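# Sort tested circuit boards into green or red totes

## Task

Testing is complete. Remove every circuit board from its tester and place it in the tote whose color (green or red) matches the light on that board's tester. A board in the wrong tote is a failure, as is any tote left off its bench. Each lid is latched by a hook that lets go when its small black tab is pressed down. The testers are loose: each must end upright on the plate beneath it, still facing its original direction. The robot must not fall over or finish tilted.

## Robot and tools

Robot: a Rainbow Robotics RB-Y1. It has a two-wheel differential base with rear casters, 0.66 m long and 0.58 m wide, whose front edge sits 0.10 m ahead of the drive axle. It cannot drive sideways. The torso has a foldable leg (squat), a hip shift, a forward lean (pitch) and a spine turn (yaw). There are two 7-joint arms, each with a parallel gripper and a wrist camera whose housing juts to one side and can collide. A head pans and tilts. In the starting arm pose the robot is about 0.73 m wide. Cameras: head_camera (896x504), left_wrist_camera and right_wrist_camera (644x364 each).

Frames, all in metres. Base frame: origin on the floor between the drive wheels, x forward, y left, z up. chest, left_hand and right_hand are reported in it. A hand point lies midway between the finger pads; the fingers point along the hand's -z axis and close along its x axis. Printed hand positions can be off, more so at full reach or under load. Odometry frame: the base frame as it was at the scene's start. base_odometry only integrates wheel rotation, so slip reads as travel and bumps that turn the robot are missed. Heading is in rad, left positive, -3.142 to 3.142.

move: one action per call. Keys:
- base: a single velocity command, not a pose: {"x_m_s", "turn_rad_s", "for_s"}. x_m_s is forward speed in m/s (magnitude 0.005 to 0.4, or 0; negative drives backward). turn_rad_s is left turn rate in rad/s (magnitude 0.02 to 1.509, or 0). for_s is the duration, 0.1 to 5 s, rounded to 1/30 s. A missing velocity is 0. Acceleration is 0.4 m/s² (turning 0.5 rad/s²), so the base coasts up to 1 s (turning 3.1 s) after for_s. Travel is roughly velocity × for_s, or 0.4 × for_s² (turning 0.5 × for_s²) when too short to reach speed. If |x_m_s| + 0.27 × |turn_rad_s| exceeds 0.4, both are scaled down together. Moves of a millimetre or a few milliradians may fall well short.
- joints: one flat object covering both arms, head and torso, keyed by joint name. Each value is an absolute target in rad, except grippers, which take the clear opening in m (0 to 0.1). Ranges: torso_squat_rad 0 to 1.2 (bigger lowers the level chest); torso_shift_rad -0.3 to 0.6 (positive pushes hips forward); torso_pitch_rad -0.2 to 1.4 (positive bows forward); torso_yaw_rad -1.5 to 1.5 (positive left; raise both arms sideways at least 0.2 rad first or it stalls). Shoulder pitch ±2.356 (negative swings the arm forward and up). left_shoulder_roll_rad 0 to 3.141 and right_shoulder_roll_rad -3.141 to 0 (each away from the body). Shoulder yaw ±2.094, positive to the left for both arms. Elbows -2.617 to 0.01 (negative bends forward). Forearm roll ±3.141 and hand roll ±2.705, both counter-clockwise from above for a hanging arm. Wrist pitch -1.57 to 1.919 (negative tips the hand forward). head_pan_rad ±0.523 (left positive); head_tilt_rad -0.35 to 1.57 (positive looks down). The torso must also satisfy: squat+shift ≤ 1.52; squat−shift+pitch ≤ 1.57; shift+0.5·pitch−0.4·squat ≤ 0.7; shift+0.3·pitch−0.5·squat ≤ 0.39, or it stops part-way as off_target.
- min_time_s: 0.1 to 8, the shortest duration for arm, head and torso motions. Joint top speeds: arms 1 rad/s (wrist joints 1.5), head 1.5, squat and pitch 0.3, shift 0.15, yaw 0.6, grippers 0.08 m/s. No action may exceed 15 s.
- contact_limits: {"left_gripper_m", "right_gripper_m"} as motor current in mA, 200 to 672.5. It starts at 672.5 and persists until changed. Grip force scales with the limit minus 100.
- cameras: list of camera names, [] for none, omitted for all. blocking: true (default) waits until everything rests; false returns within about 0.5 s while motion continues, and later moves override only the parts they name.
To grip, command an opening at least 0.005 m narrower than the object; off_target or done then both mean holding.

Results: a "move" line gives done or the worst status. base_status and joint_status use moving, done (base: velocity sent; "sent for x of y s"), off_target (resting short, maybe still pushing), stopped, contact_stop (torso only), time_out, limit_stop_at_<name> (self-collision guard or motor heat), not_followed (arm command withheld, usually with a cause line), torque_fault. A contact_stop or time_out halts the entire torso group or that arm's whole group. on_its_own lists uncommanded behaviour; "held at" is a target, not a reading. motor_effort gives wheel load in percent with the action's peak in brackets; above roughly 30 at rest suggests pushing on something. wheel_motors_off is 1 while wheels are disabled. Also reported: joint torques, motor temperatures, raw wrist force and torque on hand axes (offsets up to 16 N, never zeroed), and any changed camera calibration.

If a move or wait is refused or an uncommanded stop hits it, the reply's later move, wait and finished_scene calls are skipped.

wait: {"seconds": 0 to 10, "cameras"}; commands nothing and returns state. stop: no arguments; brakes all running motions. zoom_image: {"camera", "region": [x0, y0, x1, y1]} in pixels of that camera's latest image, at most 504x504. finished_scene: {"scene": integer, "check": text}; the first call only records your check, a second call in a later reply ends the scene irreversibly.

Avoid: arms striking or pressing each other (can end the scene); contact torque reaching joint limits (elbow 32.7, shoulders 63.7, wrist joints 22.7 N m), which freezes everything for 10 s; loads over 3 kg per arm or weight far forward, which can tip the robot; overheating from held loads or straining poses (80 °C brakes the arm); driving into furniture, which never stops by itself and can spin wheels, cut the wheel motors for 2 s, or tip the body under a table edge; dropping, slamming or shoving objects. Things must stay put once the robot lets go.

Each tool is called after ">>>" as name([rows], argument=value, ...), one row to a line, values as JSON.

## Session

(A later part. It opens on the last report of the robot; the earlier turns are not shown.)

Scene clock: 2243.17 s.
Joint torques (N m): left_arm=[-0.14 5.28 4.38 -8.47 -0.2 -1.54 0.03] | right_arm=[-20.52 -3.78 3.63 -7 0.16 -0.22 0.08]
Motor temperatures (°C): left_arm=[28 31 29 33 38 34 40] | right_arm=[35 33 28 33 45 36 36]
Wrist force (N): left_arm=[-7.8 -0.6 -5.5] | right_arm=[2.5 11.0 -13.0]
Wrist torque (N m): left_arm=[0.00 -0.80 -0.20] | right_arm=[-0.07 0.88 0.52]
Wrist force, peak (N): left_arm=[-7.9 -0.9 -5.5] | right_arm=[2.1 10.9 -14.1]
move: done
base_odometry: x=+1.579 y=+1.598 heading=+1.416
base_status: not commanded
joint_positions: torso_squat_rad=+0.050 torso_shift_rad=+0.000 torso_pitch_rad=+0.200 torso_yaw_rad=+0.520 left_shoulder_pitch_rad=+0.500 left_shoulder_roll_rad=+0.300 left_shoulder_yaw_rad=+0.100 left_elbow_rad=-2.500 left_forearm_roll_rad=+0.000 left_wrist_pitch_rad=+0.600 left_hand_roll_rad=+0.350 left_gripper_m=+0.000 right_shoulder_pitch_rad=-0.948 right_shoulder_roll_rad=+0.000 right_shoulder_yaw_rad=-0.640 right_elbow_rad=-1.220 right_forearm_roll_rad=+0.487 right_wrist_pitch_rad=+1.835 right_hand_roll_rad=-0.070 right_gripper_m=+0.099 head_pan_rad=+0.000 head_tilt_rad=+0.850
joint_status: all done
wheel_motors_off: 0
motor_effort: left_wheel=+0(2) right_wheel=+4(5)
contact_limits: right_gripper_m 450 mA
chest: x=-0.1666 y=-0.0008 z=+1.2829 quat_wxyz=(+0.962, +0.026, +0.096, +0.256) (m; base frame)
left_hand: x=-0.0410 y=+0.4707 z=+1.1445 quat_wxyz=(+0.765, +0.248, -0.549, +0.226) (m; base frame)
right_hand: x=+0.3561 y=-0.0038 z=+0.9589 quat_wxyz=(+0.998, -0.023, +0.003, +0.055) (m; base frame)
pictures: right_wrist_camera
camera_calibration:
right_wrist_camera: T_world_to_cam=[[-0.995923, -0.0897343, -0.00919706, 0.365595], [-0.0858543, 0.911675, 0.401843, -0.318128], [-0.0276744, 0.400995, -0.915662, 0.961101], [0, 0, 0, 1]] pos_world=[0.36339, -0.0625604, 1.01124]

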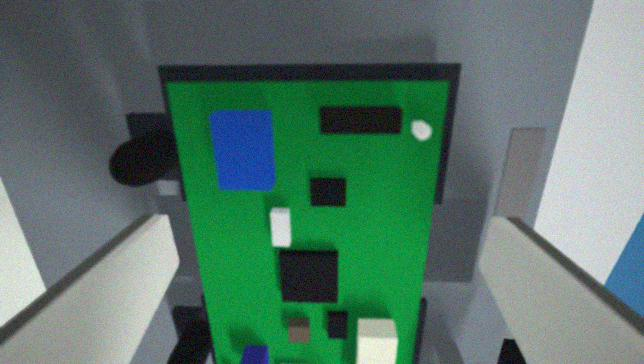

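>>> move(base={"x_m_s":0.05,"for_s":0.13}, joints={"torso_yaw_rad":0.536,"right_hand_roll_rad":-0.086,"right_elbow_rad":-1.217}, cameras=["right_wrist_camera"])

>>> move(contact_limits={"right_gripper_m":672}, joints={"right_gripper_m":0.055}, cameras=["right_wrist_camera"])

>>> move(base={"x_m_s":-0.05,"for_s":0.13}, joints={"right_shoulder_pitch_rad":-0.965,"right_elbow_rad":-1.242,"right_wrist_pitch_rad":1.845}, min_time_s=1.5, cameras=["right_wrist_camera","head_camera"])

Scene clock: 2250.37 s.
Joint torques (N m): left_arm=[-0.2 5.34 4.62 -8.57 -0.24 -1.58 0.02] | right_arm=[-20.03 -3.34 3.42 -7 0.16 -0.09 0.03]
Motor temperatures (°C): left_arm=[28 31 29 33 38 34 40] | right_arm=[35 33 28 33 45 36 36]
Wrist force (N): left_arm=[-7.7 -0.9 -5.6] | right_arm=[2.6 11.1 -13.1]
Wrist torque (N m): left_arm=[0.04 -0.78 -0.20] | right_arm=[-0.09 0.89 0.50]
Wrist force, peak (N): left_arm=[-8.0 -0.7 -5.9] | right_arm=[3.1 11.1 -13.5]
move: done
base_odometry: x=+1.580 y=+1.605 heading=+1.416
base_status: done (sent for 0.13 of 0.13 s)
joint_positions: torso_squat_rad=+0.050 torso_shift_rad=+0.000 torso_pitch_rad=+0.200 torso_yaw_rad=+0.536 left_shoulder_pitch_rad=+0.500 left_shoulder_roll_rad=+0.300 left_shoulder_yaw_rad=+0.100 left_elbow_rad=-2.500 left_forearm_roll_rad=+0.000 left_wrist_pitch_rad=+0.600 left_hand_roll_rad=+0.350 left_gripper_m=+0.000 right_shoulder_pitch_rad=-0.948 right_shoulder_roll_rad=+0.000 right_shoulder_yaw_rad=-0.640 right_elbow_rad=-1.217 right_forearm_roll_rad=+0.487 right_wrist_pitch_rad=+1.835 right_hand_roll_rad=-0.086 right_gripper_m=+0.099 head_pan_rad=+0.000 head_tilt_rad=+0.850
joint_status: all done
wheel_motors_off: 0
motor_effort: left_wheel=-1(17) right_wheel=+5(33)
contact_limits: right_gripper_m 450 mA
chest: x=-0.1666 y=-0.0008 z=+1.2829 quat_wxyz=(+0.959, +0.027, +0.096, +0.264) (m; base frame)
left_hand: x=-0.0484 y=+0.4730 z=+1.1460 quat_wxyz=(+0.763, +0.253, -0.548, +0.231) (m; base frame)
right_hand: x=+0.3556 y=+0.0056 z=+0.9583 quat_wxyz=(+0.998, -0.022, +0.004, +0.055) (m; base frame)
pictures: right_wrist_camera
camera_calibration:
right_wrist_camera: T_world_to_cam=[[-0.99585, -0.0906815, -0.00778629, 0.364524], [-0.0860831, 0.910653, 0.404104, -0.328587], [-0.0295541, 0.403097, -0.91468, 0.956502], [0, 0, 0, 1]] pos_world=[0.362993, -0.0532785, 1.01052]

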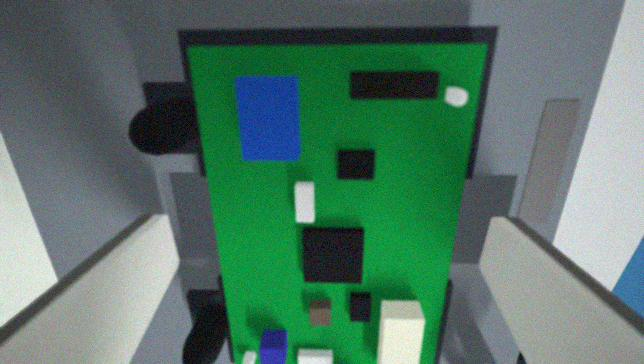

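Scene clock: 2251.37 s.
Joint torques (N m): left_arm=[-0.24 5.37 4.28 -8.49 -0.24 -1.58 0.03] | right_arm=[-21.44 -4.44 3.62 -8.07 0.15 -2.7 -0.09]
Motor temperatures (°C): left_arm=[28 31 29 33 38 34 40] | right_arm=[35 33 28 33 45 36 36]
Wrist force (N): left_arm=[-8.0 -0.8 -5.6] | right_arm=[-5.9 10.3 -13.0]
Wrist torque (N m): left_arm=[0.04 -0.81 -0.20] | right_arm=[-0.06 1.11 0.57]
Wrist force, peak (N): left_arm=[-8.2 -0.4 -5.5] | right_arm=[-5.6 10.7 -15.8]
move: off_target
base_odometry: x=+1.580 y=+1.605 heading=+1.416
base_status: not commanded
joint_positions: torso_squat_rad=+0.050 torso_shift_rad=+0.000 torso_pitch_rad=+0.200 torso_yaw_rad=+0.536 left_shoulder_pitch_rad=+0.500 left_shoulder_roll_rad=+0.300 left_shoulder_yaw_rad=+0.100 left_elbow_rad=-2.500 left_forearm_roll_rad=+0.000 left_wrist_pitch_rad=+0.600 left_hand_roll_rad=+0.350 left_gripper_m=+0.000 right_shoulder_pitch_rad=-0.948 right_shoulder_roll_rad=+0.000 right_shoulder_yaw_rad=-0.640 right_elbow_rad=-1.217 right_forearm_roll_rad=+0.487 right_wrist_pitch_rad=+1.836 right_hand_roll_rad=-0.086 right_gripper_m=+0.070 head_pan_rad=+0.000 head_tilt_rad=+0.850
joint_status: right_gripper_m off_target (ended at +0.070, target +0.055)
wheel_motors_off: 0
motor_effort: left_wheel=-1(3) right_wheel=+5(7)
contact_limits: right_gripper_m 672 mA
chest: x=-0.1668 y=-0.0008 z=+1.2829 quat_wxyz=(+0.959, +0.027, +0.096, +0.264) (m; base frame)
left_hand: x=-0.0485 y=+0.4730 z=+1.1461 quat_wxyz=(+0.763, +0.253, -0.548, +0.231) (m; base frame)
right_hand: x=+0.3551 y=+0.0056 z=+0.9582 quat_wxyz=(+0.998, -0.022, +0.004, +0.055) (m; base frame)
pictures: right_wrist_camera
camera_calibration:
right_wrist_camera: T_world_to_cam=[[-0.995845, -0.0908147, -0.00672121, 0.363054], [-0.0857805, 0.910744, 0.403964, -0.328536], [-0.0305645, 0.402862, -0.91475, 0.956823], [0, 0, 0, 1]] pos_world=[0.362609, -0.0532848, 1.01041]

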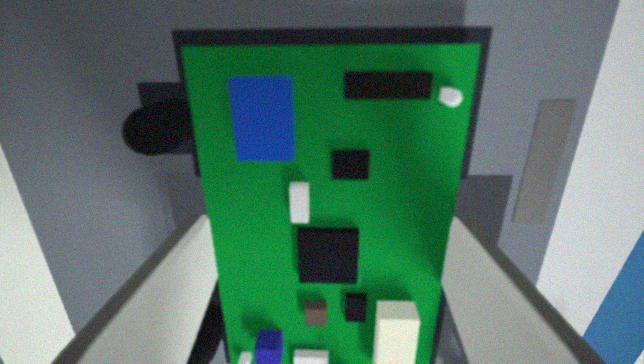

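Scene clock: 2253.17 s.
Joint torques (N m): left_arm=[-0.31 5.22 4.34 -8.47 -0.2 -1.57 -0.04] | right_arm=[-30.41 -1.79 5.54 -10.06 -2.46 -3.09 -0.03]
Motor temperatures (°C): left_arm=[28 31 29 33 38 34 40] | right_arm=[36 33 28 33 45 36 36]
Wrist force (N): left_arm=[-7.9 -0.9 -5.4] | right_arm=[-9.4 -1.4 -19.2]
Wrist torque (N m): left_arm=[0.03 -0.81 -0.19] | right_arm=[-0.26 1.06 0.38]
Wrist force, peak (N): left_arm=[-8.2 -0.9 -5.7] | right_arm=[17.5 12.6 -18.7]
move: done
base_odometry: x=+1.579 y=+1.598 heading=+1.417
base_status: done (sent for 0.13 of 0.13 s)
joint_positions: torso_squat_rad=+0.050 torso_shift_rad=+0.000 torso_pitch_rad=+0.200 torso_yaw_rad=+0.536 left_shoulder_pitch_rad=+0.500 left_shoulder_roll_rad=+0.300 left_shoulder_yaw_rad=+0.100 left_elbow_rad=-2.500 left_forearm_roll_rad=+0.000 left_wrist_pitch_rad=+0.600 left_hand_roll_rad=+0.350 left_gripper_m=+0.000 right_shoulder_pitch_rad=-0.963 right_shoulder_roll_rad=-0.001 right_shoulder_yaw_rad=-0.640 right_elbow_rad=-1.241 right_forearm_roll_rad=+0.488 right_wrist_pitch_rad=+1.846 right_hand_roll_rad=-0.086 right_gripper_m=+0.070 head_pan_rad=+0.000 head_tilt_rad=+0.850
joint_status: all done
wheel_motors_off: 0
motor_effort: left_wheel=+3(19) right_wheel=-7(27)
contact_limits: right_gripper_m 672 mA
chest: x=-0.1666 y=-0.0009 z=+1.2829 quat_wxyz=(+0.960, +0.027, +0.096, +0.263) (m; base frame)
left_hand: x=-0.0483 y=+0.4729 z=+1.1461 quat_wxyz=(+0.763, +0.253, -0.548, +0.231) (m; base frame)
right_hand: x=+0.3615 y=+0.0077 z=+0.9701 quat_wxyz=(+0.999, -0.017, -0.007, +0.051) (m; base frame)
pictures: head_camera, right_wrist_camera
camera_calibration:
head_camera: T_world_to_cam=[[0.530858, -0.844986, -0.0647241, 0.159911], [-0.722286, -0.411177, -0.55609, 0.805176], [0.443275, 0.341954, -0.828598, 1.20591], [0, 0, 0, 1]] pos_world=[-0.0378698, 0.0538282, 1.45731]
right_wrist_camera: T_world_to_cam=[[-0.996129, -0.0823052, -0.0308633, 0.39311], [-0.0876931, 0.906328, 0.413375, -0.34304], [-0.00605067, 0.414482, -0.910038, 0.953517], [0, 0, 0, 1]] pos_world=[0.367275, -0.0519538, 1.02167]

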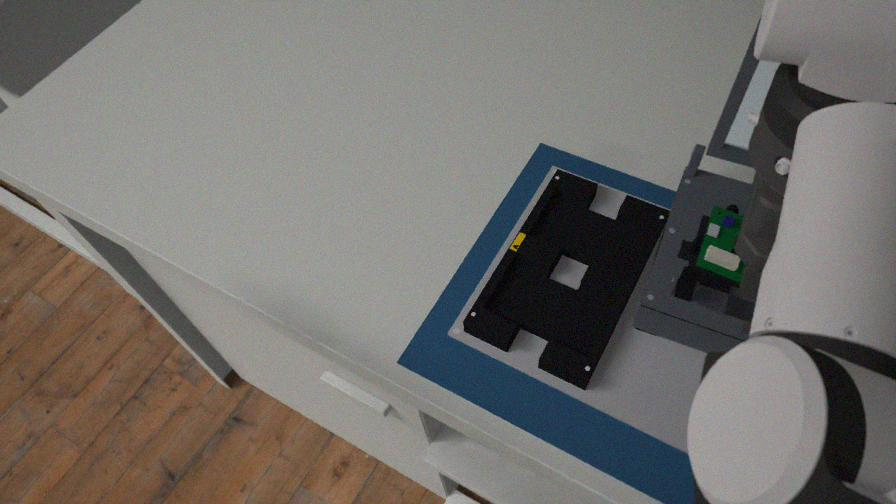

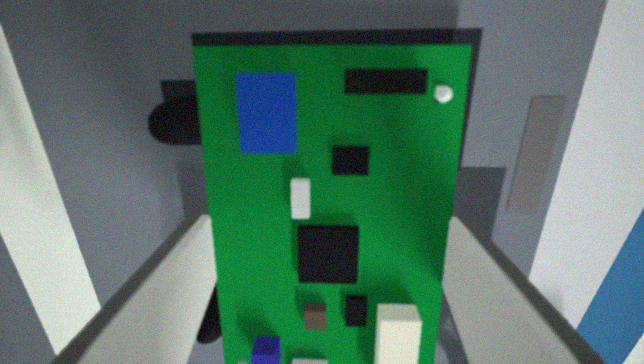

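>>> move(joints={"right_shoulder_pitch_rad":-0.98,"right_elbow_rad":-1.27,"right_wrist_pitch_rad":1.86}, min_time_s=1, cameras=["head_camera","right_wrist_camera"])

Scene clock: 2291.73 s.
Joint torques (N m): left_arm=[-0.47 5.26 4.24 -8.52 -0.23 -1.58 0.01] | right_arm=[-31.03 -0.54 5.72 -9.46 -3.31 -2.5 0.04]
Motor temperatures (°C): left_arm=[28 31 29 33 38 34 40] | right_arm=[37 33 28 33 45 36 36]
Wrist force (N): left_arm=[-7.9 -0.7 -5.5] | right_arm=[-7.1 -4.9 -20.1]
Wrist torque (N m): left_arm=[0.01 -0.81 -0.19] | right_arm=[-0.32 1.00 0.58]
Wrist force, peak (N): left_arm=[-8.0 -0.8 -5.7] | right_arm=[-8.0 -4.7 -20.1]
move: done
base_odometry: x=+1.579 y=+1.598 heading=+1.417
base_status: not commanded
joint_positions: torso_squat_rad=+0.050 torso_shift_rad=+0.000 torso_pitch_rad=+0.200 torso_yaw_rad=+0.536 left_shoulder_pitch_rad=+0.500 left_shoulder_roll_rad=+0.300 left_shoulder_yaw_rad=+0.100 left_elbow_rad=-2.500 left_forearm_roll_rad=+0.000 left_wrist_pitch_rad=+0.600 left_hand_roll_rad=+0.350 left_gripper_m=+0.000 right_shoulder_pitch_rad=-0.978 right_shoulder_roll_rad=-0.001 right_shoulder_yaw_rad=-0.640 right_elbow_rad=-1.269 right_forearm_roll_rad=+0.488 right_wrist_pitch_rad=+1.861 right_hand_roll_rad=-0.086 right_gripper_m=+0.070 head_pan_rad=+0.000 head_tilt_rad=+0.850
joint_status: all done
wheel_motors_off: 0
motor_effort: left_wheel=+3(4) right_wheel=-5(7)
contact_limits: right_gripper_m 672 mA
chest: x=-0.1666 y=-0.0009 z=+1.2829 quat_wxyz=(+0.960, +0.027, +0.096, +0.263) (m; base frame)
left_hand: x=-0.0483 y=+0.4729 z=+1.1461 quat_wxyz=(+0.763, +0.253, -0.548, +0.231) (m; base frame)
right_hand: x=+0.3669 y=+0.0097 z=+0.9830 quat_wxyz=(+0.999, -0.011, -0.019, +0.046) (m; base frame)
pictures: head_camera, right_wrist_camera
camera_calibration:
head_camera: T_world_to_cam=[[0.530806, -0.845018, -0.0647202, 0.159891], [-0.722311, -0.411136, -0.556088, 0.805166], [0.443296, 0.341923, -0.8286, 1.20591], [0, 0, 0, 1]] pos_world=[-0.0378668, 0.0538134, 1.45731]
right_wrist_camera: T_world_to_cam=[[-0.995916, -0.0727192, -0.0535051, 0.42113], [-0.0885844, 0.901485, 0.423648, -0.359514], [0.0174267, 0.426657, -0.904245, 0.950061], [0, 0, 0, 1]] pos_world=[0.371006, -0.0506304, 1.03393]

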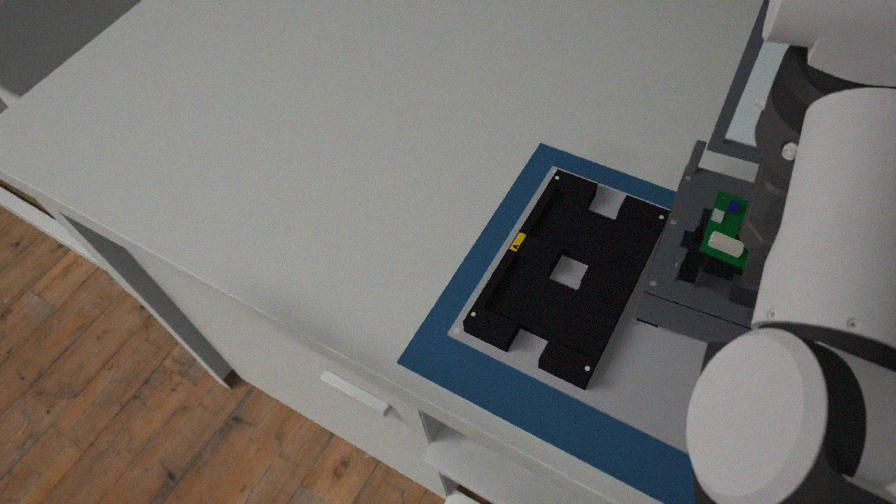

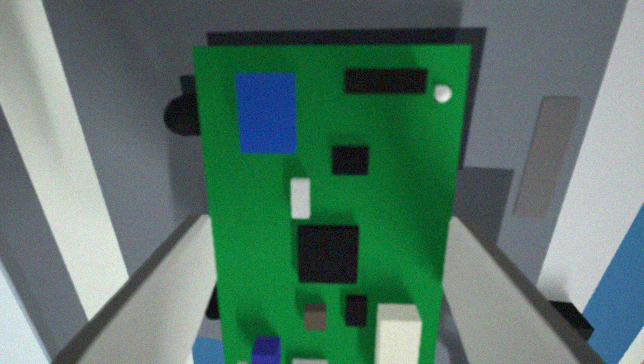

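>>> move(joints={"right_shoulder_pitch_rad":-1.0,"right_elbow_rad":-1.33,"right_wrist_pitch_rad":1.88}, min_time_s=1.2, cameras=["head_camera","right_wrist_camera"])

>>> move(joints={"right_shoulder_pitch_rad":-1.05,"right_elbow_rad":-1.5,"right_wrist_pitch_rad":1.9}, min_time_s=1.5, cameras=["head_camera","right_wrist_camera"])

Scene clock: 2306.63 s.
Joint torques (N m): left_arm=[-0.53 5.48 4.28 -8.55 -0.25 -1.56 0.04] | right_arm=[-29.49 -0.94 6.14 -9.03 -3.05 -1.8 0.03]
Motor temperatures (°C): left_arm=[28 31 29 33 38 34 40] | right_arm=[38 33 28 33 45 36 36]
Wrist force (N): left_arm=[-7.9 -0.7 -5.5] | right_arm=[-4.3 -1.9 -20.7]
Wrist torque (N m): left_arm=[0.02 -0.79 -0.19] | right_arm=[-0.22 0.87 0.63]
Wrist force, peak (N): left_arm=[-8.1 -0.8 -5.6] | right_arm=[-7.2 -4.9 -20.5]
move: done
base_odometry: x=+1.579 y=+1.598 heading=+1.417
base_status: not commanded
joint_positions: torso_squat_rad=+0.050 torso_shift_rad=+0.000 torso_pitch_rad=+0.200 torso_yaw_rad=+0.536 left_shoulder_pitch_rad=+0.500 left_shoulder_roll_rad=+0.300 left_shoulder_yaw_rad=+0.100 left_elbow_rad=-2.500 left_forearm_roll_rad=+0.000 left_wrist_pitch_rad=+0.600 left_hand_roll_rad=+0.350 left_gripper_m=+0.000 right_shoulder_pitch_rad=-0.998 right_shoulder_roll_rad=-0.001 right_shoulder_yaw_rad=-0.640 right_elbow_rad=-1.330 right_forearm_roll_rad=+0.488 right_wrist_pitch_rad=+1.880 right_hand_roll_rad=-0.086 right_gripper_m=+0.070 head_pan_rad=+0.000 head_tilt_rad=+0.850
joint_status: all done
wheel_motors_off: 0
motor_effort: left_wheel=+2(4) right_wheel=-7(8)
contact_limits: right_gripper_m 672 mA
chest: x=-0.1666 y=-0.0009 z=+1.2829 quat_wxyz=(+0.960, +0.027, +0.096, +0.263) (m; base frame)
left_hand: x=-0.0483 y=+0.4729 z=+1.1461 quat_wxyz=(+0.763, +0.253, -0.548, +0.231) (m; base frame)
right_hand: x=+0.3770 y=+0.0113 z=+1.0059 quat_wxyz=(+0.998, +0.001, -0.043, +0.035) (m; base frame)
pictures: head_camera, right_wrist_camera
camera_calibration:
head_camera: T_world_to_cam=[[0.530807, -0.845017, -0.0647391, 0.159902], [-0.722329, -0.411137, -0.556064, 0.805148], [0.443267, 0.341926, -0.828614, 1.20592], [0, 0, 0, 1]] pos_world=[-0.0378377, 0.0538127, 1.4573]
right_wrist_camera: T_world_to_cam=[[-0.993434, -0.0498405, -0.102979, 0.481124], [-0.0906734, 0.891898, 0.443054, -0.388381], [0.069765, 0.449483, -0.890561, 0.936174], [0, 0, 0, 1]] pos_world=[0.377437, -0.0504182, 1.05534]

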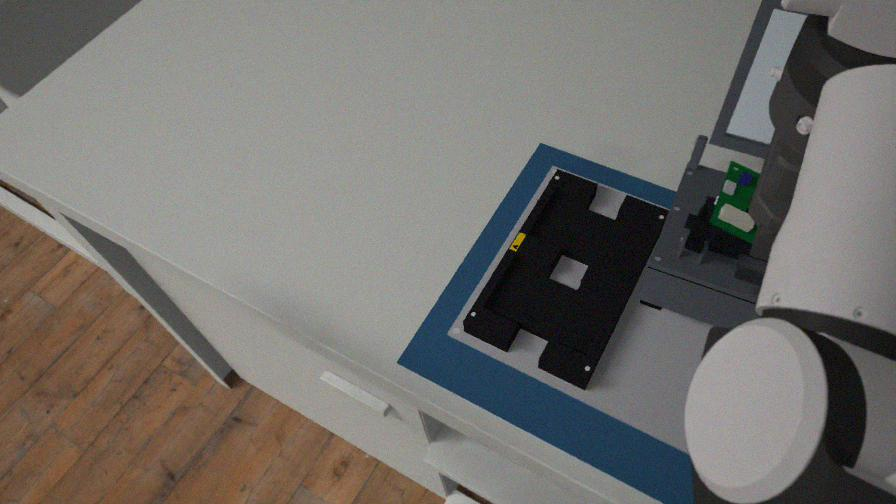

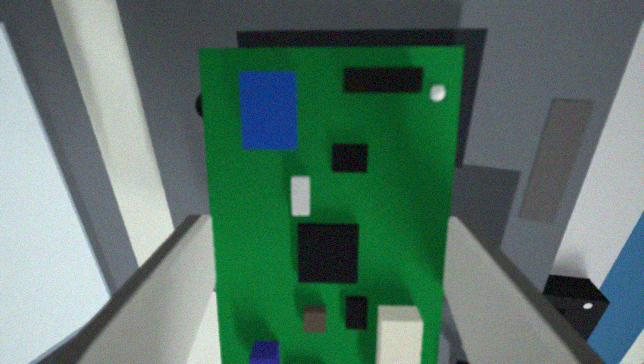

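Scene clock: 2308.43 s.
Joint torques (N m): left_arm=[-0.31 5.26 4.44 -8.64 -0.29 -1.54 0.08] | right_arm=[-22.68 -3.29 5.12 -7.77 -0.32 -1.12 0.04]
Motor temperatures (°C): left_arm=[28 31 29 33 38 34 40] | right_arm=[38 33 28 33 45 36 36]
Wrist force (N): left_arm=[-8.0 -1.0 -5.3] | right_arm=[-1.9 10.1 -12.7]
Wrist torque (N m): left_arm=[0.05 -0.81 -0.20] | right_arm=[-0.04 0.82 0.52]
Wrist force, peak (N): left_arm=[-8.0 -1.0 -5.6] | right_arm=[-4.5 -3.6 -21.6]
move: done
base_odometry: x=+1.579 y=+1.598 heading=+1.417
base_status: not commanded
joint_positions: torso_squat_rad=+0.050 torso_shift_rad=+0.000 torso_pitch_rad=+0.200 torso_yaw_rad=+0.536 left_shoulder_pitch_rad=+0.500 left_shoulder_roll_rad=+0.300 left_shoulder_yaw_rad=+0.100 left_elbow_rad=-2.500 left_forearm_roll_rad=+0.000 left_wrist_pitch_rad=+0.600 left_hand_roll_rad=+0.350 left_gripper_m=+0.000 right_shoulder_pitch_rad=-1.050 right_shoulder_roll_rad=+0.000 right_shoulder_yaw_rad=-0.640 right_elbow_rad=-1.500 right_forearm_roll_rad=+0.487 right_wrist_pitch_rad=+1.900 right_hand_roll_rad=-0.086 right_gripper_m=+0.070 head_pan_rad=+0.000 head_tilt_rad=+0.850
joint_status: all done
wheel_motors_off: 0
motor_effort: left_wheel=+5(5) right_wheel=-8(9)
contact_limits: right_gripper_m 672 mA
chest: x=-0.1666 y=-0.0008 z=+1.2829 quat_wxyz=(+0.959, +0.027, +0.096, +0.263) (m; base frame)
left_hand: x=-0.0484 y=+0.4730 z=+1.1460 quat_wxyz=(+0.763, +0.253, -0.548, +0.231) (m; base frame)
right_hand: x=+0.4048 y=+0.0124 z=+1.0709 quat_wxyz=(+0.991, +0.038, -0.127, +0.004) (m; base frame)
pictures: head_camera, right_wrist_camera
camera_calibration:
head_camera: T_world_to_cam=[[0.531004, -0.8449, -0.0646494, 0.159927], [-0.722224, -0.411358, -0.556037, 0.805191], [0.443201, 0.341949, -0.82864, 1.20589], [0, 0, 0, 1]] pos_world=[-0.0378445, 0.053992, 1.4573]
right_wrist_camera: T_world_to_cam=[[-0.963682, 0.0237175, -0.265999, 0.677116], [-0.116345, 0.859267, 0.498121, -0.463753], [0.240378, 0.510978, -0.8253, 0.851848], [0, 0, 0, 1]] pos_world=[0.393803, -0.0528477, 1.11415]

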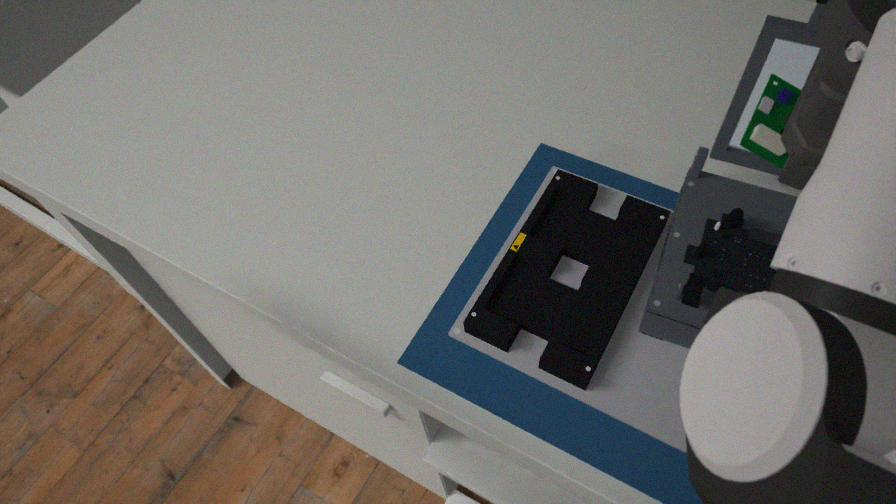

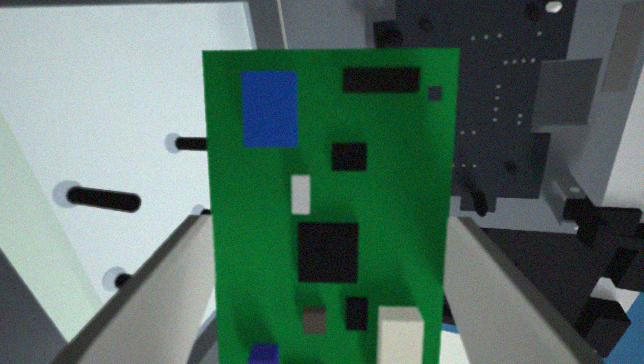

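>>> move(base={"x_m_s":-0.3,"for_s":3})

>>> move(joints={"torso_yaw_rad":0,"torso_pitch_rad":0.1,"right_hand_roll_rad":0.255}, cameras=["head_camera"])

Scene clock: 2318.40 s.
Joint torques (N m): left_arm=[-0.39 5.2 4.43 -8.51 -0.28 -1.52 0.02] | right_arm=[-20.92 -3.3 4.94 -6.77 -0.36 -0.72 0.01]
Motor temperatures (°C): left_arm=[28 31 29 33 38 34 40] | right_arm=[37 33 28 33 45 36 36]
Wrist force (N): left_arm=[-7.8 -1.0 -5.4] | right_arm=[0.8 10.1 -13.0]
Wrist torque (N m): left_arm=[0.04 -0.79 -0.19] | right_arm=[0.00 0.78 0.51]
Wrist force, peak (N): left_arm=[-7.9 -1.0 -5.9] | right_arm=[0.9 10.2 -13.8]
move: done
base_odometry: x=+1.441 y=+0.709 heading=+1.416
base_status: done (sent for 3 of 3 s)
joint_positions: torso_squat_rad=+0.050 torso_shift_rad=+0.000 torso_pitch_rad=+0.200 torso_yaw_rad=+0.536 left_shoulder_pitch_rad=+0.500 left_shoulder_roll_rad=+0.300 left_shoulder_yaw_rad=+0.100 left_elbow_rad=-2.500 left_forearm_roll_rad=+0.000 left_wrist_pitch_rad=+0.600 left_hand_roll_rad=+0.350 left_gripper_m=+0.000 right_shoulder_pitch_rad=-1.050 right_shoulder_roll_rad=+0.000 right_shoulder_yaw_rad=-0.640 right_elbow_rad=-1.500 right_forearm_roll_rad=+0.487 right_wrist_pitch_rad=+1.900 right_hand_roll_rad=-0.086 right_gripper_m=+0.070 head_pan_rad=+0.000 head_tilt_rad=+0.850
joint_status: not commanded
wheel_motors_off: 0
motor_effort: left_wheel=-1(28) right_wheel=+8(29)
contact_limits: right_gripper_m 672 mA
chest: x=-0.1666 y=-0.0008 z=+1.2829 quat_wxyz=(+0.959, +0.027, +0.096, +0.263) (m; base frame)
left_hand: x=-0.0484 y=+0.4730 z=+1.1461 quat_wxyz=(+0.763, +0.253, -0.548, +0.231) (m; base frame)
right_hand: x=+0.4049 y=+0.0125 z=+1.0712 quat_wxyz=(+0.991, +0.038, -0.127, +0.004) (m; base frame)
pictures: head_camera, left_wrist_camera, right_wrist_camera
camera_calibration:
head_camera: T_world_to_cam=[[0.53103, -0.844888, -0.0645855, 0.159881], [-0.722145, -0.411371, -0.55613, 0.805286], [0.443299, 0.341962, -0.828582, 1.20586], [0, 0, 0, 1]] pos_world=[-0.0379256, 0.0539944, 1.45733]
left_wrist_camera: T_world_to_cam=[[0.292045, 0.0949196, 0.951683, -1.12279], [0.204425, -0.978262, 0.0348383, 0.466964], [0.934302, 0.184373, -0.3051, 0.376707], [0, 0, 0, 1]] pos_world=[-0.119512, 0.493933, 1.1672]
right_wrist_camera: T_world_to_cam=[[-0.963491, 0.0237407, -0.266686, 0.677932], [-0.116762, 0.859096, 0.498318, -0.464056], [0.240939, 0.511264, -0.824959, 0.851445], [0, 0, 0, 1]] pos_world=[0.393851, -0.0527391, 1.11445]

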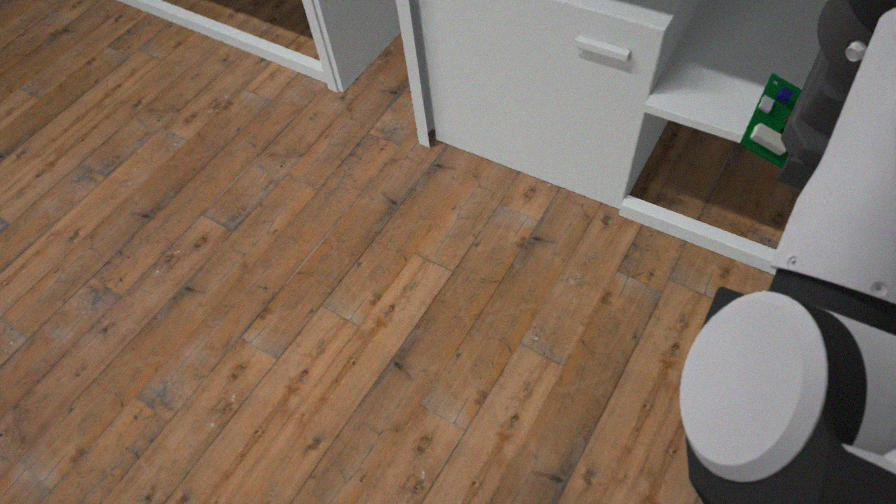

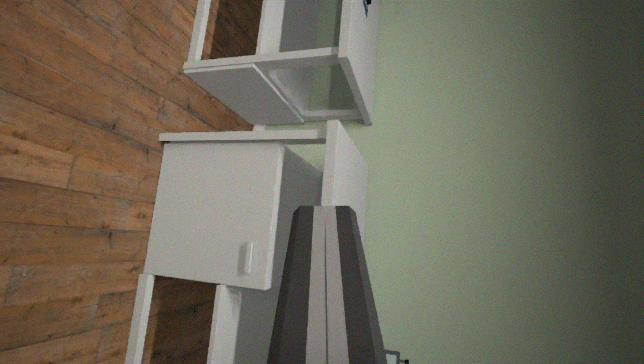

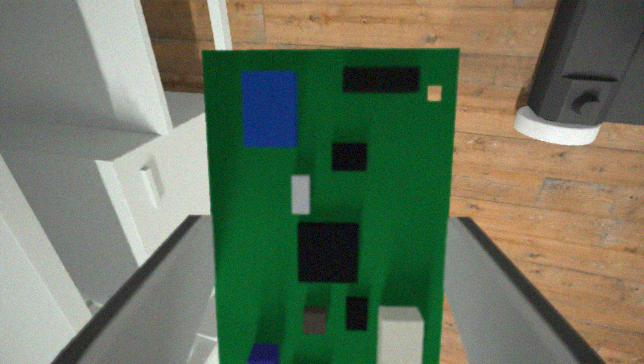

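Scene clock: 2320.10 s.
Joint torques (N m): left_arm=[-1.28 4.45 3.61 -8.85 -0.13 -1.65 0.06] | right_arm=[-21.06 -6.55 4.23 -6.82 -0.12 -0.9 -0.39]
Motor temperatures (°C): left_arm=[28 31 29 33 38 34 40] | right_arm=[37 33 28 33 45 36 36]
Wrist force (N): left_arm=[-8.0 -0.1 -5.3] | right_arm=[0.1 11.4 -13.0]
Wrist torque (N m): left_arm=[-0.01 -0.81 -0.19] | right_arm=[-0.08 0.77 0.50]
Wrist force, peak (N): left_arm=[-8.3 -0.3 -5.6] | right_arm=[0.7 11.5 -13.5]
move: done
base_odometry: x=+1.441 y=+0.709 heading=+1.416
base_status: not commanded
joint_positions: torso_squat_rad=+0.050 torso_shift_rad=+0.000 torso_pitch_rad=+0.100 torso_yaw_rad=+0.000 left_shoulder_pitch_rad=+0.500 left_shoulder_roll_rad=+0.300 left_shoulder_yaw_rad=+0.100 left_elbow_rad=-2.500 left_forearm_roll_rad=+0.000 left_wrist_pitch_rad=+0.600 left_hand_roll_rad=+0.350 left_gripper_m=+0.000 right_shoulder_pitch_rad=-1.050 right_shoulder_roll_rad=+0.000 right_shoulder_yaw_rad=-0.640 right_elbow_rad=-1.500 right_forearm_roll_rad=+0.487 right_wrist_pitch_rad=+1.900 right_hand_roll_rad=+0.255 right_gripper_m=+0.070 head_pan_rad=+0.000 head_tilt_rad=+0.850
joint_status: all done
wheel_motors_off: 0
motor_effort: left_wheel=-5(6) right_wheel=+7(8)
contact_limits: right_gripper_m 672 mA
chest: x=-0.1972 y=-0.0008 z=+1.2875 quat_wxyz=(+0.999, +0.000, +0.050, +0.000) (m; base frame)
left_hand: x=+0.1549 y=+0.3335 z=+1.1409 quat_wxyz=(+0.779, +0.059, -0.621, +0.057) (m; base frame)
right_hand: x=+0.3152 y=-0.2969 z=+1.1413 quat_wxyz=(+0.979, -0.066, -0.171, -0.084) (m; base frame)
pictures: head_camera
camera_calibration:
head_camera: T_world_to_cam=[[0.0309713, -0.998758, 0.0390325, -0.0557413], [-0.789091, -0.0484015, -0.612366, 0.845302], [0.613495, -0.0118344, -0.78961, 1.20631], [0, 0, 0, 1]] pos_world=[-0.0713201, -0.000482213, 1.47233]

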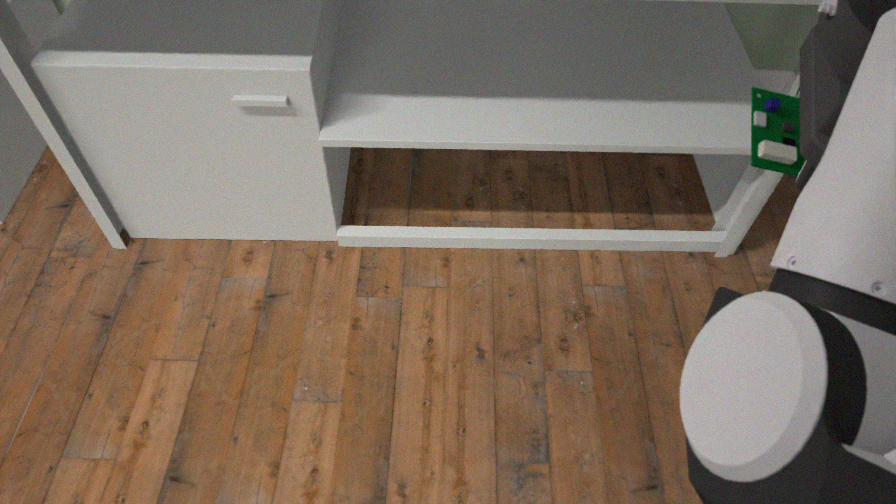

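>>> move(base={"turn_rad_s":0.8,"for_s":2.95}, cameras=["head_camera"])

>>> move(base={"x_m_s":0.4,"for_s":4.5}, joints={"head_tilt_rad":0.6}, cameras=["head_camera"])

Scene clock: 2331.13 s.
Joint torques (N m): left_arm=[-1.38 4.16 3.44 -8.8 -0.14 -1.63 0.04] | right_arm=[-21.05 -6.42 4.12 -6.71 -0.1 -1.02 -0.34]
Motor temperatures (°C): left_arm=[28 31 29 33 38 34 40] | right_arm=[37 33 28 33 45 36 36]
Wrist force (N): left_arm=[-7.8 -0.3 -5.1] | right_arm=[0.0 11.2 -13.1]
Wrist torque (N m): left_arm=[0.02 -0.76 -0.17] | right_arm=[-0.05 0.77 0.52]
Wrist force, peak (N): left_arm=[-8.1 0.0 -5.7] | right_arm=[-0.1 11.6 -13.4]
move: done
base_odometry: x=+1.441 y=+0.709 heading=-2.494
base_status: done (sent for 2.97 of 2.97 s)
joint_positions: torso_squat_rad=+0.050 torso_shift_rad=+0.000 torso_pitch_rad=+0.100 torso_yaw_rad=+0.000 left_shoulder_pitch_rad=+0.500 left_shoulder_roll_rad=+0.300 left_shoulder_yaw_rad=+0.100 left_elbow_rad=-2.500 left_forearm_roll_rad=+0.000 left_wrist_pitch_rad=+0.600 left_hand_roll_rad=+0.350 left_gripper_m=+0.000 right_shoulder_pitch_rad=-1.050 right_shoulder_roll_rad=+0.000 right_shoulder_yaw_rad=-0.640 right_elbow_rad=-1.500 right_forearm_roll_rad=+0.487 right_wrist_pitch_rad=+1.900 right_hand_roll_rad=+0.255 right_gripper_m=+0.070 head_pan_rad=+0.000 head_tilt_rad=+0.850
joint_status: not commanded
wheel_motors_off: 0
motor_effort: left_wheel=+2(25) right_wheel=+3(29)
contact_limits: right_gripper_m 672 mA
chest: x=-0.1972 y=-0.0008 z=+1.2875 quat_wxyz=(+0.999, +0.000, +0.050, +0.000) (m; base frame)
left_hand: x=+0.1549 y=+0.3335 z=+1.1409 quat_wxyz=(+0.779, +0.059, -0.621, +0.057) (m; base frame)
right_hand: x=+0.3153 y=-0.2968 z=+1.1413 quat_wxyz=(+0.979, -0.066, -0.171, -0.084) (m; base frame)
pictures: head_camera
camera_calibration:
head_camera: T_world_to_cam=[[0.031023, -0.998755, 0.0390614, -0.0557559], [-0.789083, -0.0484602, -0.612372, 0.845305], [0.613503, -0.011825, -0.789604, 1.20631], [0, 0, 0, 1]] pos_world=[-0.0713308, -0.000458135, 1.47233]

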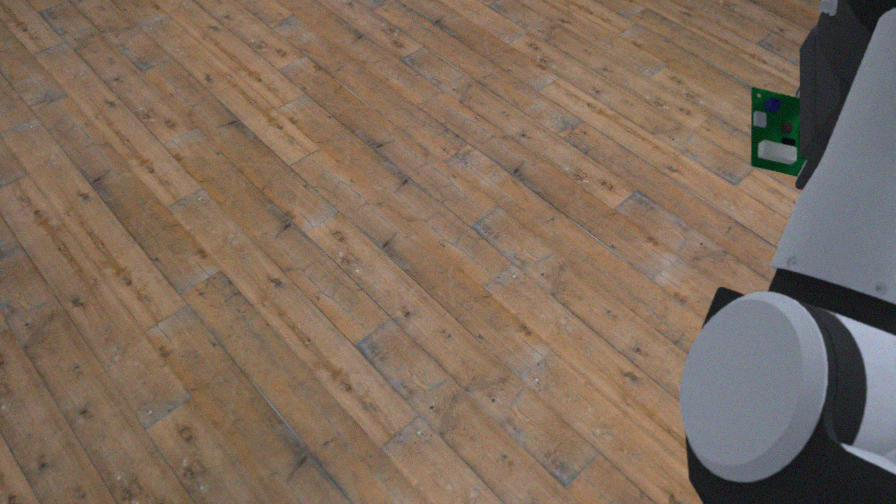

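Scene clock: 2337.20 s.
Joint torques (N m): left_arm=[-1.32 4.5 3.34 -8.94 -0.17 -1.69 0] | right_arm=[-20.98 -6.36 4.11 -6.68 -0.12 -0.96 -0.36]
Motor temperatures (°C): left_arm=[28 31 29 33 38 34 40] | right_arm=[37 33 28 33 45 36 36]
Wrist force (N): left_arm=[-7.7 0.0 -5.3] | right_arm=[0.0 11.2 -13.1]
Wrist torque (N m): left_arm=[-0.02 -0.75 -0.19] | right_arm=[-0.06 0.75 0.51]
Wrist force, peak (N): left_arm=[-7.9 -0.2 -6.0] | right_arm=[0.4 11.6 -13.4]
move: done
base_odometry: x=+0.005 y=-0.378 heading=-2.494
base_status: done (sent for 4.5 of 4.5 s)
joint_positions: torso_squat_rad=+0.050 torso_shift_rad=+0.000 torso_pitch_rad=+0.100 torso_yaw_rad=+0.000 left_shoulder_pitch_rad=+0.500 left_shoulder_roll_rad=+0.300 left_shoulder_yaw_rad=+0.100 left_elbow_rad=-2.500 left_forearm_roll_rad=+0.000 left_wrist_pitch_rad=+0.600 left_hand_roll_rad=+0.350 left_gripper_m=+0.000 right_shoulder_pitch_rad=-1.050 right_shoulder_roll_rad=+0.000 right_shoulder_yaw_rad=-0.640 right_elbow_rad=-1.500 right_forearm_roll_rad=+0.487 right_wrist_pitch_rad=+1.900 right_hand_roll_rad=+0.255 right_gripper_m=+0.070 head_pan_rad=+0.000 head_tilt_rad=+0.600
joint_status: all done
wheel_motors_off: 0
motor_effort: left_wheel=+1(29) right_wheel=-3(31)
contact_limits: right_gripper_m 672 mA
chest: x=-0.1971 y=-0.0008 z=+1.2875 quat_wxyz=(+0.999, +0.000, +0.050, +0.000) (m; base frame)
left_hand: x=+0.1549 y=+0.3335 z=+1.1409 quat_wxyz=(+0.779, +0.059, -0.621, +0.057) (m; base frame)
right_hand: x=+0.3153 y=-0.2968 z=+1.1413 quat_wxyz=(+0.979, -0.066, -0.171, -0.084) (m; base frame)
pictures: head_camera
camera_calibration:
head_camera: T_world_to_cam=[[0.0201614, -0.998761, 0.0455055, -0.0670096], [-0.613128, -0.0483028, -0.788505, 1.13411], [0.789726, -0.0120033, -0.613342, 0.972011], [0, 0, 0, 1]] pos_world=[-0.0709167, -0.000478548, 1.49348]

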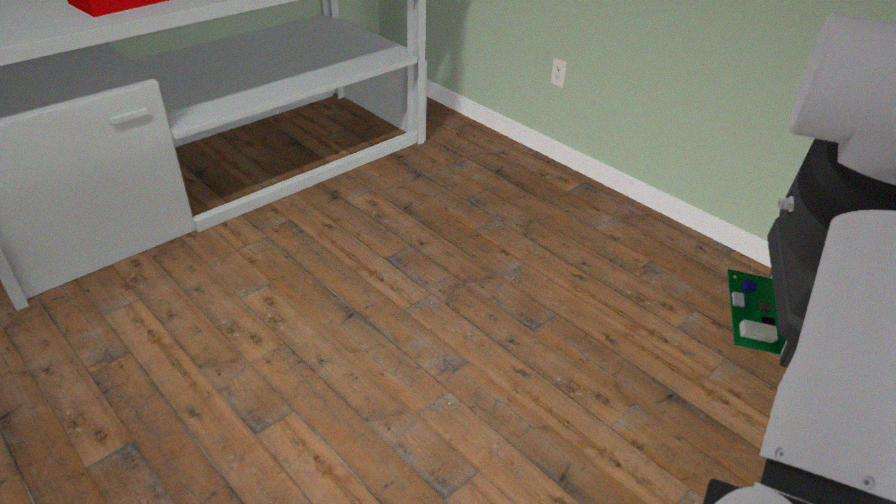

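>>> move(base={"x_m_s":0.4,"for_s":2.55})

>>> move(base={"turn_rad_s":0.6,"for_s":1.33}, joints={"torso_pitch_rad":0.25,"head_tilt_rad":0.5}, cameras=["head_camera"])

Scene clock: 2347.13 s.
Joint torques (N m): left_arm=[-1.26 4.51 3.43 -8.78 -0.19 -1.69 0.02] | right_arm=[-20.93 -6.41 4.38 -6.72 -0.15 -0.89 -0.4]
Motor temperatures (°C): left_arm=[28 31 29 33 38 34 40] | right_arm=[37 33 28 33 45 36 36]
Wrist force (N): left_arm=[-7.9 0.0 -5.3] | right_arm=[-0.1 11.2 -12.8]
Wrist torque (N m): left_arm=[-0.02 -0.79 -0.18] | right_arm=[-0.07 0.74 0.49]
Wrist force, peak (N): left_arm=[-8.4 -0.2 -5.1] | right_arm=[-0.1 11.7 -13.4]
move: done
base_odometry: x=-0.813 y=-0.997 heading=-2.493
base_status: done (sent for 2.57 of 2.57 s)
joint_positions: torso_squat_rad=+0.050 torso_shift_rad=+0.000 torso_pitch_rad=+0.100 torso_yaw_rad=+0.000 left_shoulder_pitch_rad=+0.500 left_shoulder_roll_rad=+0.300 left_shoulder_yaw_rad=+0.100 left_elbow_rad=-2.500 left_forearm_roll_rad=+0.000 left_wrist_pitch_rad=+0.600 left_hand_roll_rad=+0.350 left_gripper_m=+0.000 right_shoulder_pitch_rad=-1.050 right_shoulder_roll_rad=+0.000 right_shoulder_yaw_rad=-0.640 right_elbow_rad=-1.500 right_forearm_roll_rad=+0.487 right_wrist_pitch_rad=+1.900 right_hand_roll_rad=+0.255 right_gripper_m=+0.070 head_pan_rad=+0.000 head_tilt_rad=+0.600
joint_status: not commanded
wheel_motors_off: 0
motor_effort: left_wheel=+1(28) right_wheel=-3(19)
contact_limits: right_gripper_m 672 mA
chest: x=-0.1971 y=-0.0008 z=+1.2875 quat_wxyz=(+0.999, +0.000, +0.050, +0.000) (m; base frame)
left_hand: x=+0.1549 y=+0.3335 z=+1.1409 quat_wxyz=(+0.779, +0.059, -0.621, +0.057) (m; base frame)
right_hand: x=+0.3153 y=-0.2968 z=+1.1413 quat_wxyz=(+0.979, -0.066, -0.171, -0.084) (m; base frame)
pictures: head_camera, left_wrist_camera, right_wrist_camera
camera_calibration:
head_camera: T_world_to_cam=[[0.0201615, -0.998761, 0.0455059, -0.0670099], [-0.613127, -0.0483031, -0.788506, 1.13411], [0.789727, -0.0120034, -0.613341, 0.972008], [0, 0, 0, 1]] pos_world=[-0.0709153, -0.000478275, 1.49348]
left_wrist_camera: T_world_to_cam=[[0.23085, 0.0317632, 0.972471, -1.15715], [-0.324189, -0.939847, 0.107655, 0.275113], [0.917393, -0.340116, -0.206666, 0.276126], [0, 0, 0, 1]] pos_world=[0.103, 0.389234, 1.15274]
right_wrist_camera: T_world_to_cam=[[-0.917828, 0.159186, -0.363664, 0.75415], [0.0335663, 0.94392, 0.328464, -0.0720514], [0.395556, 0.289266, -0.8717, 1.02773], [0, 0, 0, 1]] pos_world=[0.288073, -0.349327, 1.1938]

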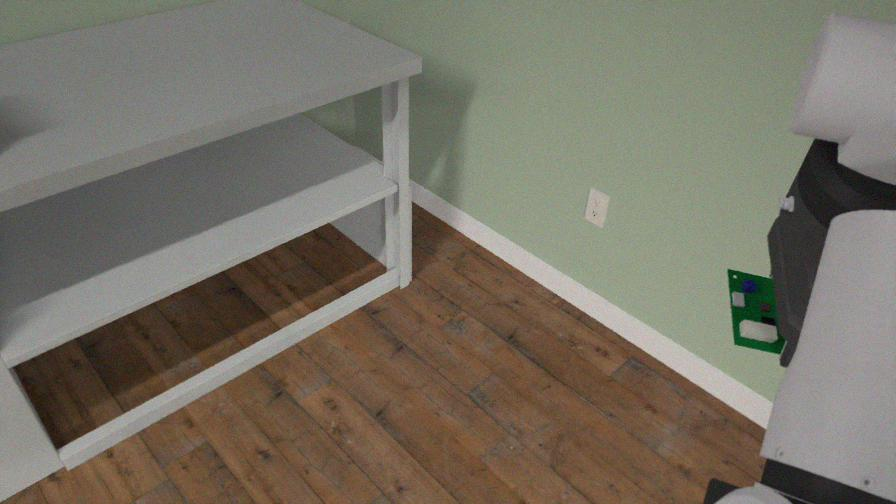

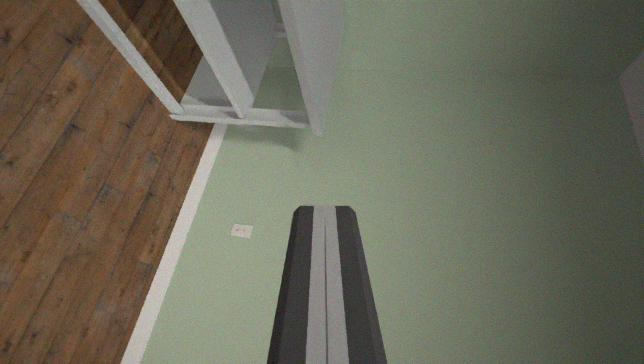

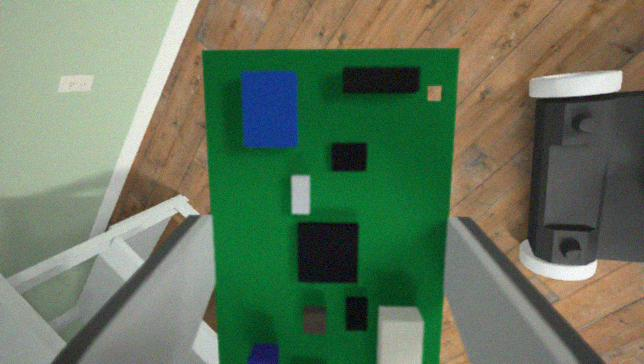

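Scene clock: 2349.97 s.
Joint torques (N m): left_arm=[0.84 4.22 3.63 -8.93 -0.18 -1.58 0.07] | right_arm=[-19.68 -5.76 4.1 -7.12 0.05 -0.61 -0.35]
Motor temperatures (°C): left_arm=[28 31 29 33 38 34 40] | right_arm=[37 33 28 33 45 36 36]
Wrist force (N): left_arm=[-7.3 -0.4 -5.9] | right_arm=[1.0 11.6 -13.2]
Wrist torque (N m): left_arm=[0.01 -0.73 -0.19] | right_arm=[-0.11 0.81 0.48]
Wrist force, peak (N): left_arm=[-7.9 -0.3 -6.5] | right_arm=[1.2 12.1 -13.1]
move: done
base_odometry: x=-0.813 y=-0.997 heading=-1.694
base_status: done (sent for 1.33 of 1.33 s)
joint_positions: torso_squat_rad=+0.050 torso_shift_rad=+0.000 torso_pitch_rad=+0.250 torso_yaw_rad=+0.000 left_shoulder_pitch_rad=+0.500 left_shoulder_roll_rad=+0.300 left_shoulder_yaw_rad=+0.100 left_elbow_rad=-2.500 left_forearm_roll_rad=+0.000 left_wrist_pitch_rad=+0.600 left_hand_roll_rad=+0.350 left_gripper_m=+0.000 right_shoulder_pitch_rad=-1.050 right_shoulder_roll_rad=+0.000 right_shoulder_yaw_rad=-0.640 right_elbow_rad=-1.500 right_forearm_roll_rad=+0.487 right_wrist_pitch_rad=+1.900 right_hand_roll_rad=+0.255 right_gripper_m=+0.070 head_pan_rad=+0.000 head_tilt_rad=+0.500
joint_status: all done
wheel_motors_off: 0
motor_effort: left_wheel=+1(27) right_wheel=+3(31)
contact_limits: right_gripper_m 672 mA
chest: x=-0.1515 y=-0.0008 z=+1.2794 quat_wxyz=(+0.992, +0.000, +0.125, +0.000) (m; base frame)
left_hand: x=+0.1747 y=+0.3336 z=+1.0818 quat_wxyz=(+0.824, +0.063, -0.561, +0.052) (m; base frame)
right_hand: x=+0.3334 y=-0.2968 z=+1.0583 quat_wxyz=(+0.990, -0.072, -0.097, -0.079) (m; base frame)
pictures: head_camera
camera_calibration:
head_camera: T_world_to_cam=[[0.0224222, -0.99876, 0.0444569, -0.0660141], [-0.65179, -0.0483221, -0.756858, 1.11726], [0.758068, -0.0120061, -0.652065, 0.957207], [0, 0, 0, 1]] pos_world=[0.0040728, -0.000451452, 1.47271]

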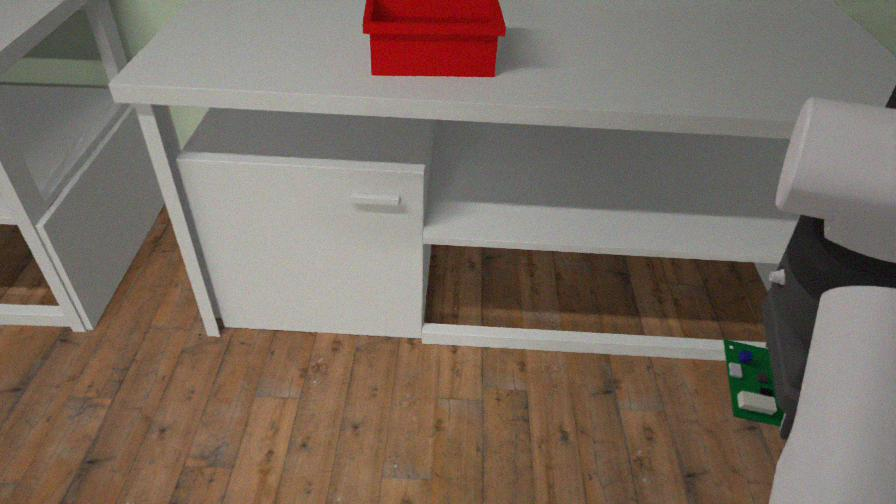

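>>> move(base={"x_m_s":0.3,"for_s":2}, joints={"head_tilt_rad":0.7,"right_shoulder_pitch_rad":-1.3,"right_elbow_rad":-1.4,"right_wrist_pitch_rad":1.915,"right_hand_roll_rad":-0.06,"torso_yaw_rad":0.43}, cameras=["head_camera","right_wrist_camera"])

Scene clock: 2365.57 s.
Joint torques (N m): left_arm=[0.52 5.04 4.48 -8.51 -0.19 -1.52 0.03] | right_arm=[-21.54 -4.23 4.95 -6.12 -0.21 -0.69 0.39]
Motor temperatures (°C): left_arm=[28 31 29 33 38 34 40] | right_arm=[36 33 28 33 45 36 36]
Wrist force (N): left_arm=[-7.8 -1.0 -5.8] | right_arm=[-0.2 9.8 -12.8]
Wrist torque (N m): left_arm=[0.04 -0.80 -0.20] | right_arm=[-0.02 0.69 0.50]
Wrist force, peak (N): left_arm=[-8.0 -0.5 -6.1] | right_arm=[0.8 11.6 -13.6]
move: done
base_odometry: x=-0.887 y=-1.593 heading=-1.693
base_status: done (sent for 2 of 2 s)
joint_positions: torso_squat_rad=+0.050 torso_shift_rad=+0.000 torso_pitch_rad=+0.250 torso_yaw_rad=+0.430 left_shoulder_pitch_rad=+0.500 left_shoulder_roll_rad=+0.300 left_shoulder_yaw_rad=+0.100 left_elbow_rad=-2.500 left_forearm_roll_rad=+0.000 left_wrist_pitch_rad=+0.600 left_hand_roll_rad=+0.350 left_gripper_m=+0.000 right_shoulder_pitch_rad=-1.300 right_shoulder_roll_rad=+0.000 right_shoulder_yaw_rad=-0.640 right_elbow_rad=-1.400 right_forearm_roll_rad=+0.487 right_wrist_pitch_rad=+1.915 right_hand_roll_rad=-0.060 right_gripper_m=+0.070 head_pan_rad=+0.000 head_tilt_rad=+0.700
joint_status: all done
wheel_motors_off: 0
motor_effort: left_wheel=+2(29) right_wheel=-3(35)
contact_limits: right_gripper_m 672 mA
chest: x=-0.1515 y=-0.0008 z=+1.2794 quat_wxyz=(+0.969, +0.027, +0.122, +0.212) (m; base frame)
left_hand: x=+0.0075 y=+0.4553 z=+1.1246 quat_wxyz=(+0.790, +0.221, -0.538, +0.192) (m; base frame)
right_hand: x=+0.4359 y=+0.0147 z=+1.1348 quat_wxyz=(+0.985, +0.068, -0.158, +0.015) (m; base frame)
pictures: head_camera, right_wrist_camera
camera_calibration:
head_camera: T_world_to_cam=[[0.432658, -0.89933, -0.0633463, 0.134551], [-0.715209, -0.299603, -0.631438, 0.929485], [0.548893, 0.318502, -0.772835, 1.11646], [0, 0, 0, 1]] pos_world=[-0.00625553, 0.0438865, 1.45827]
right_wrist_camera: T_world_to_cam=[[-0.94485, 0.0146207, -0.327178, 0.785367], [-0.17314, 0.825686, 0.536903, -0.51274], [0.277996, 0.56394, -0.777618, 0.824652], [0, 0, 0, 1]] pos_world=[0.424027, -0.053175, 1.17351]

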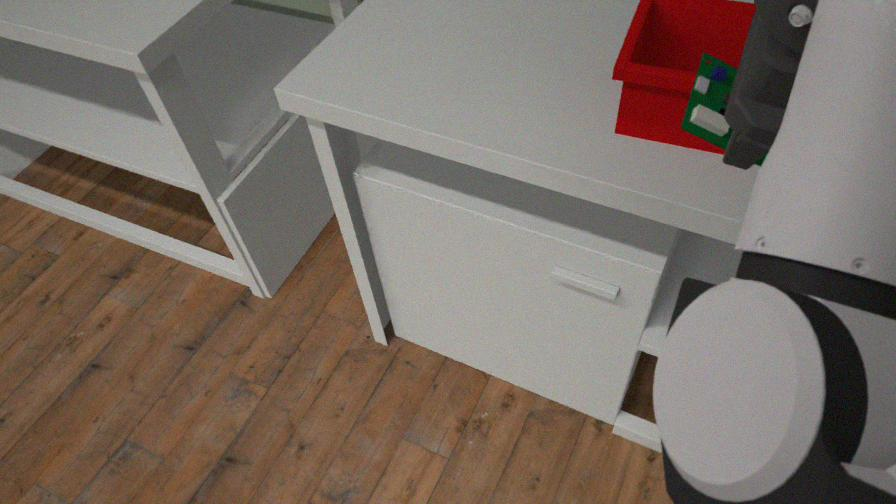

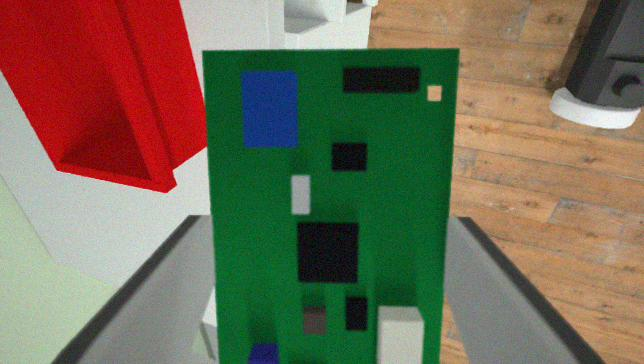

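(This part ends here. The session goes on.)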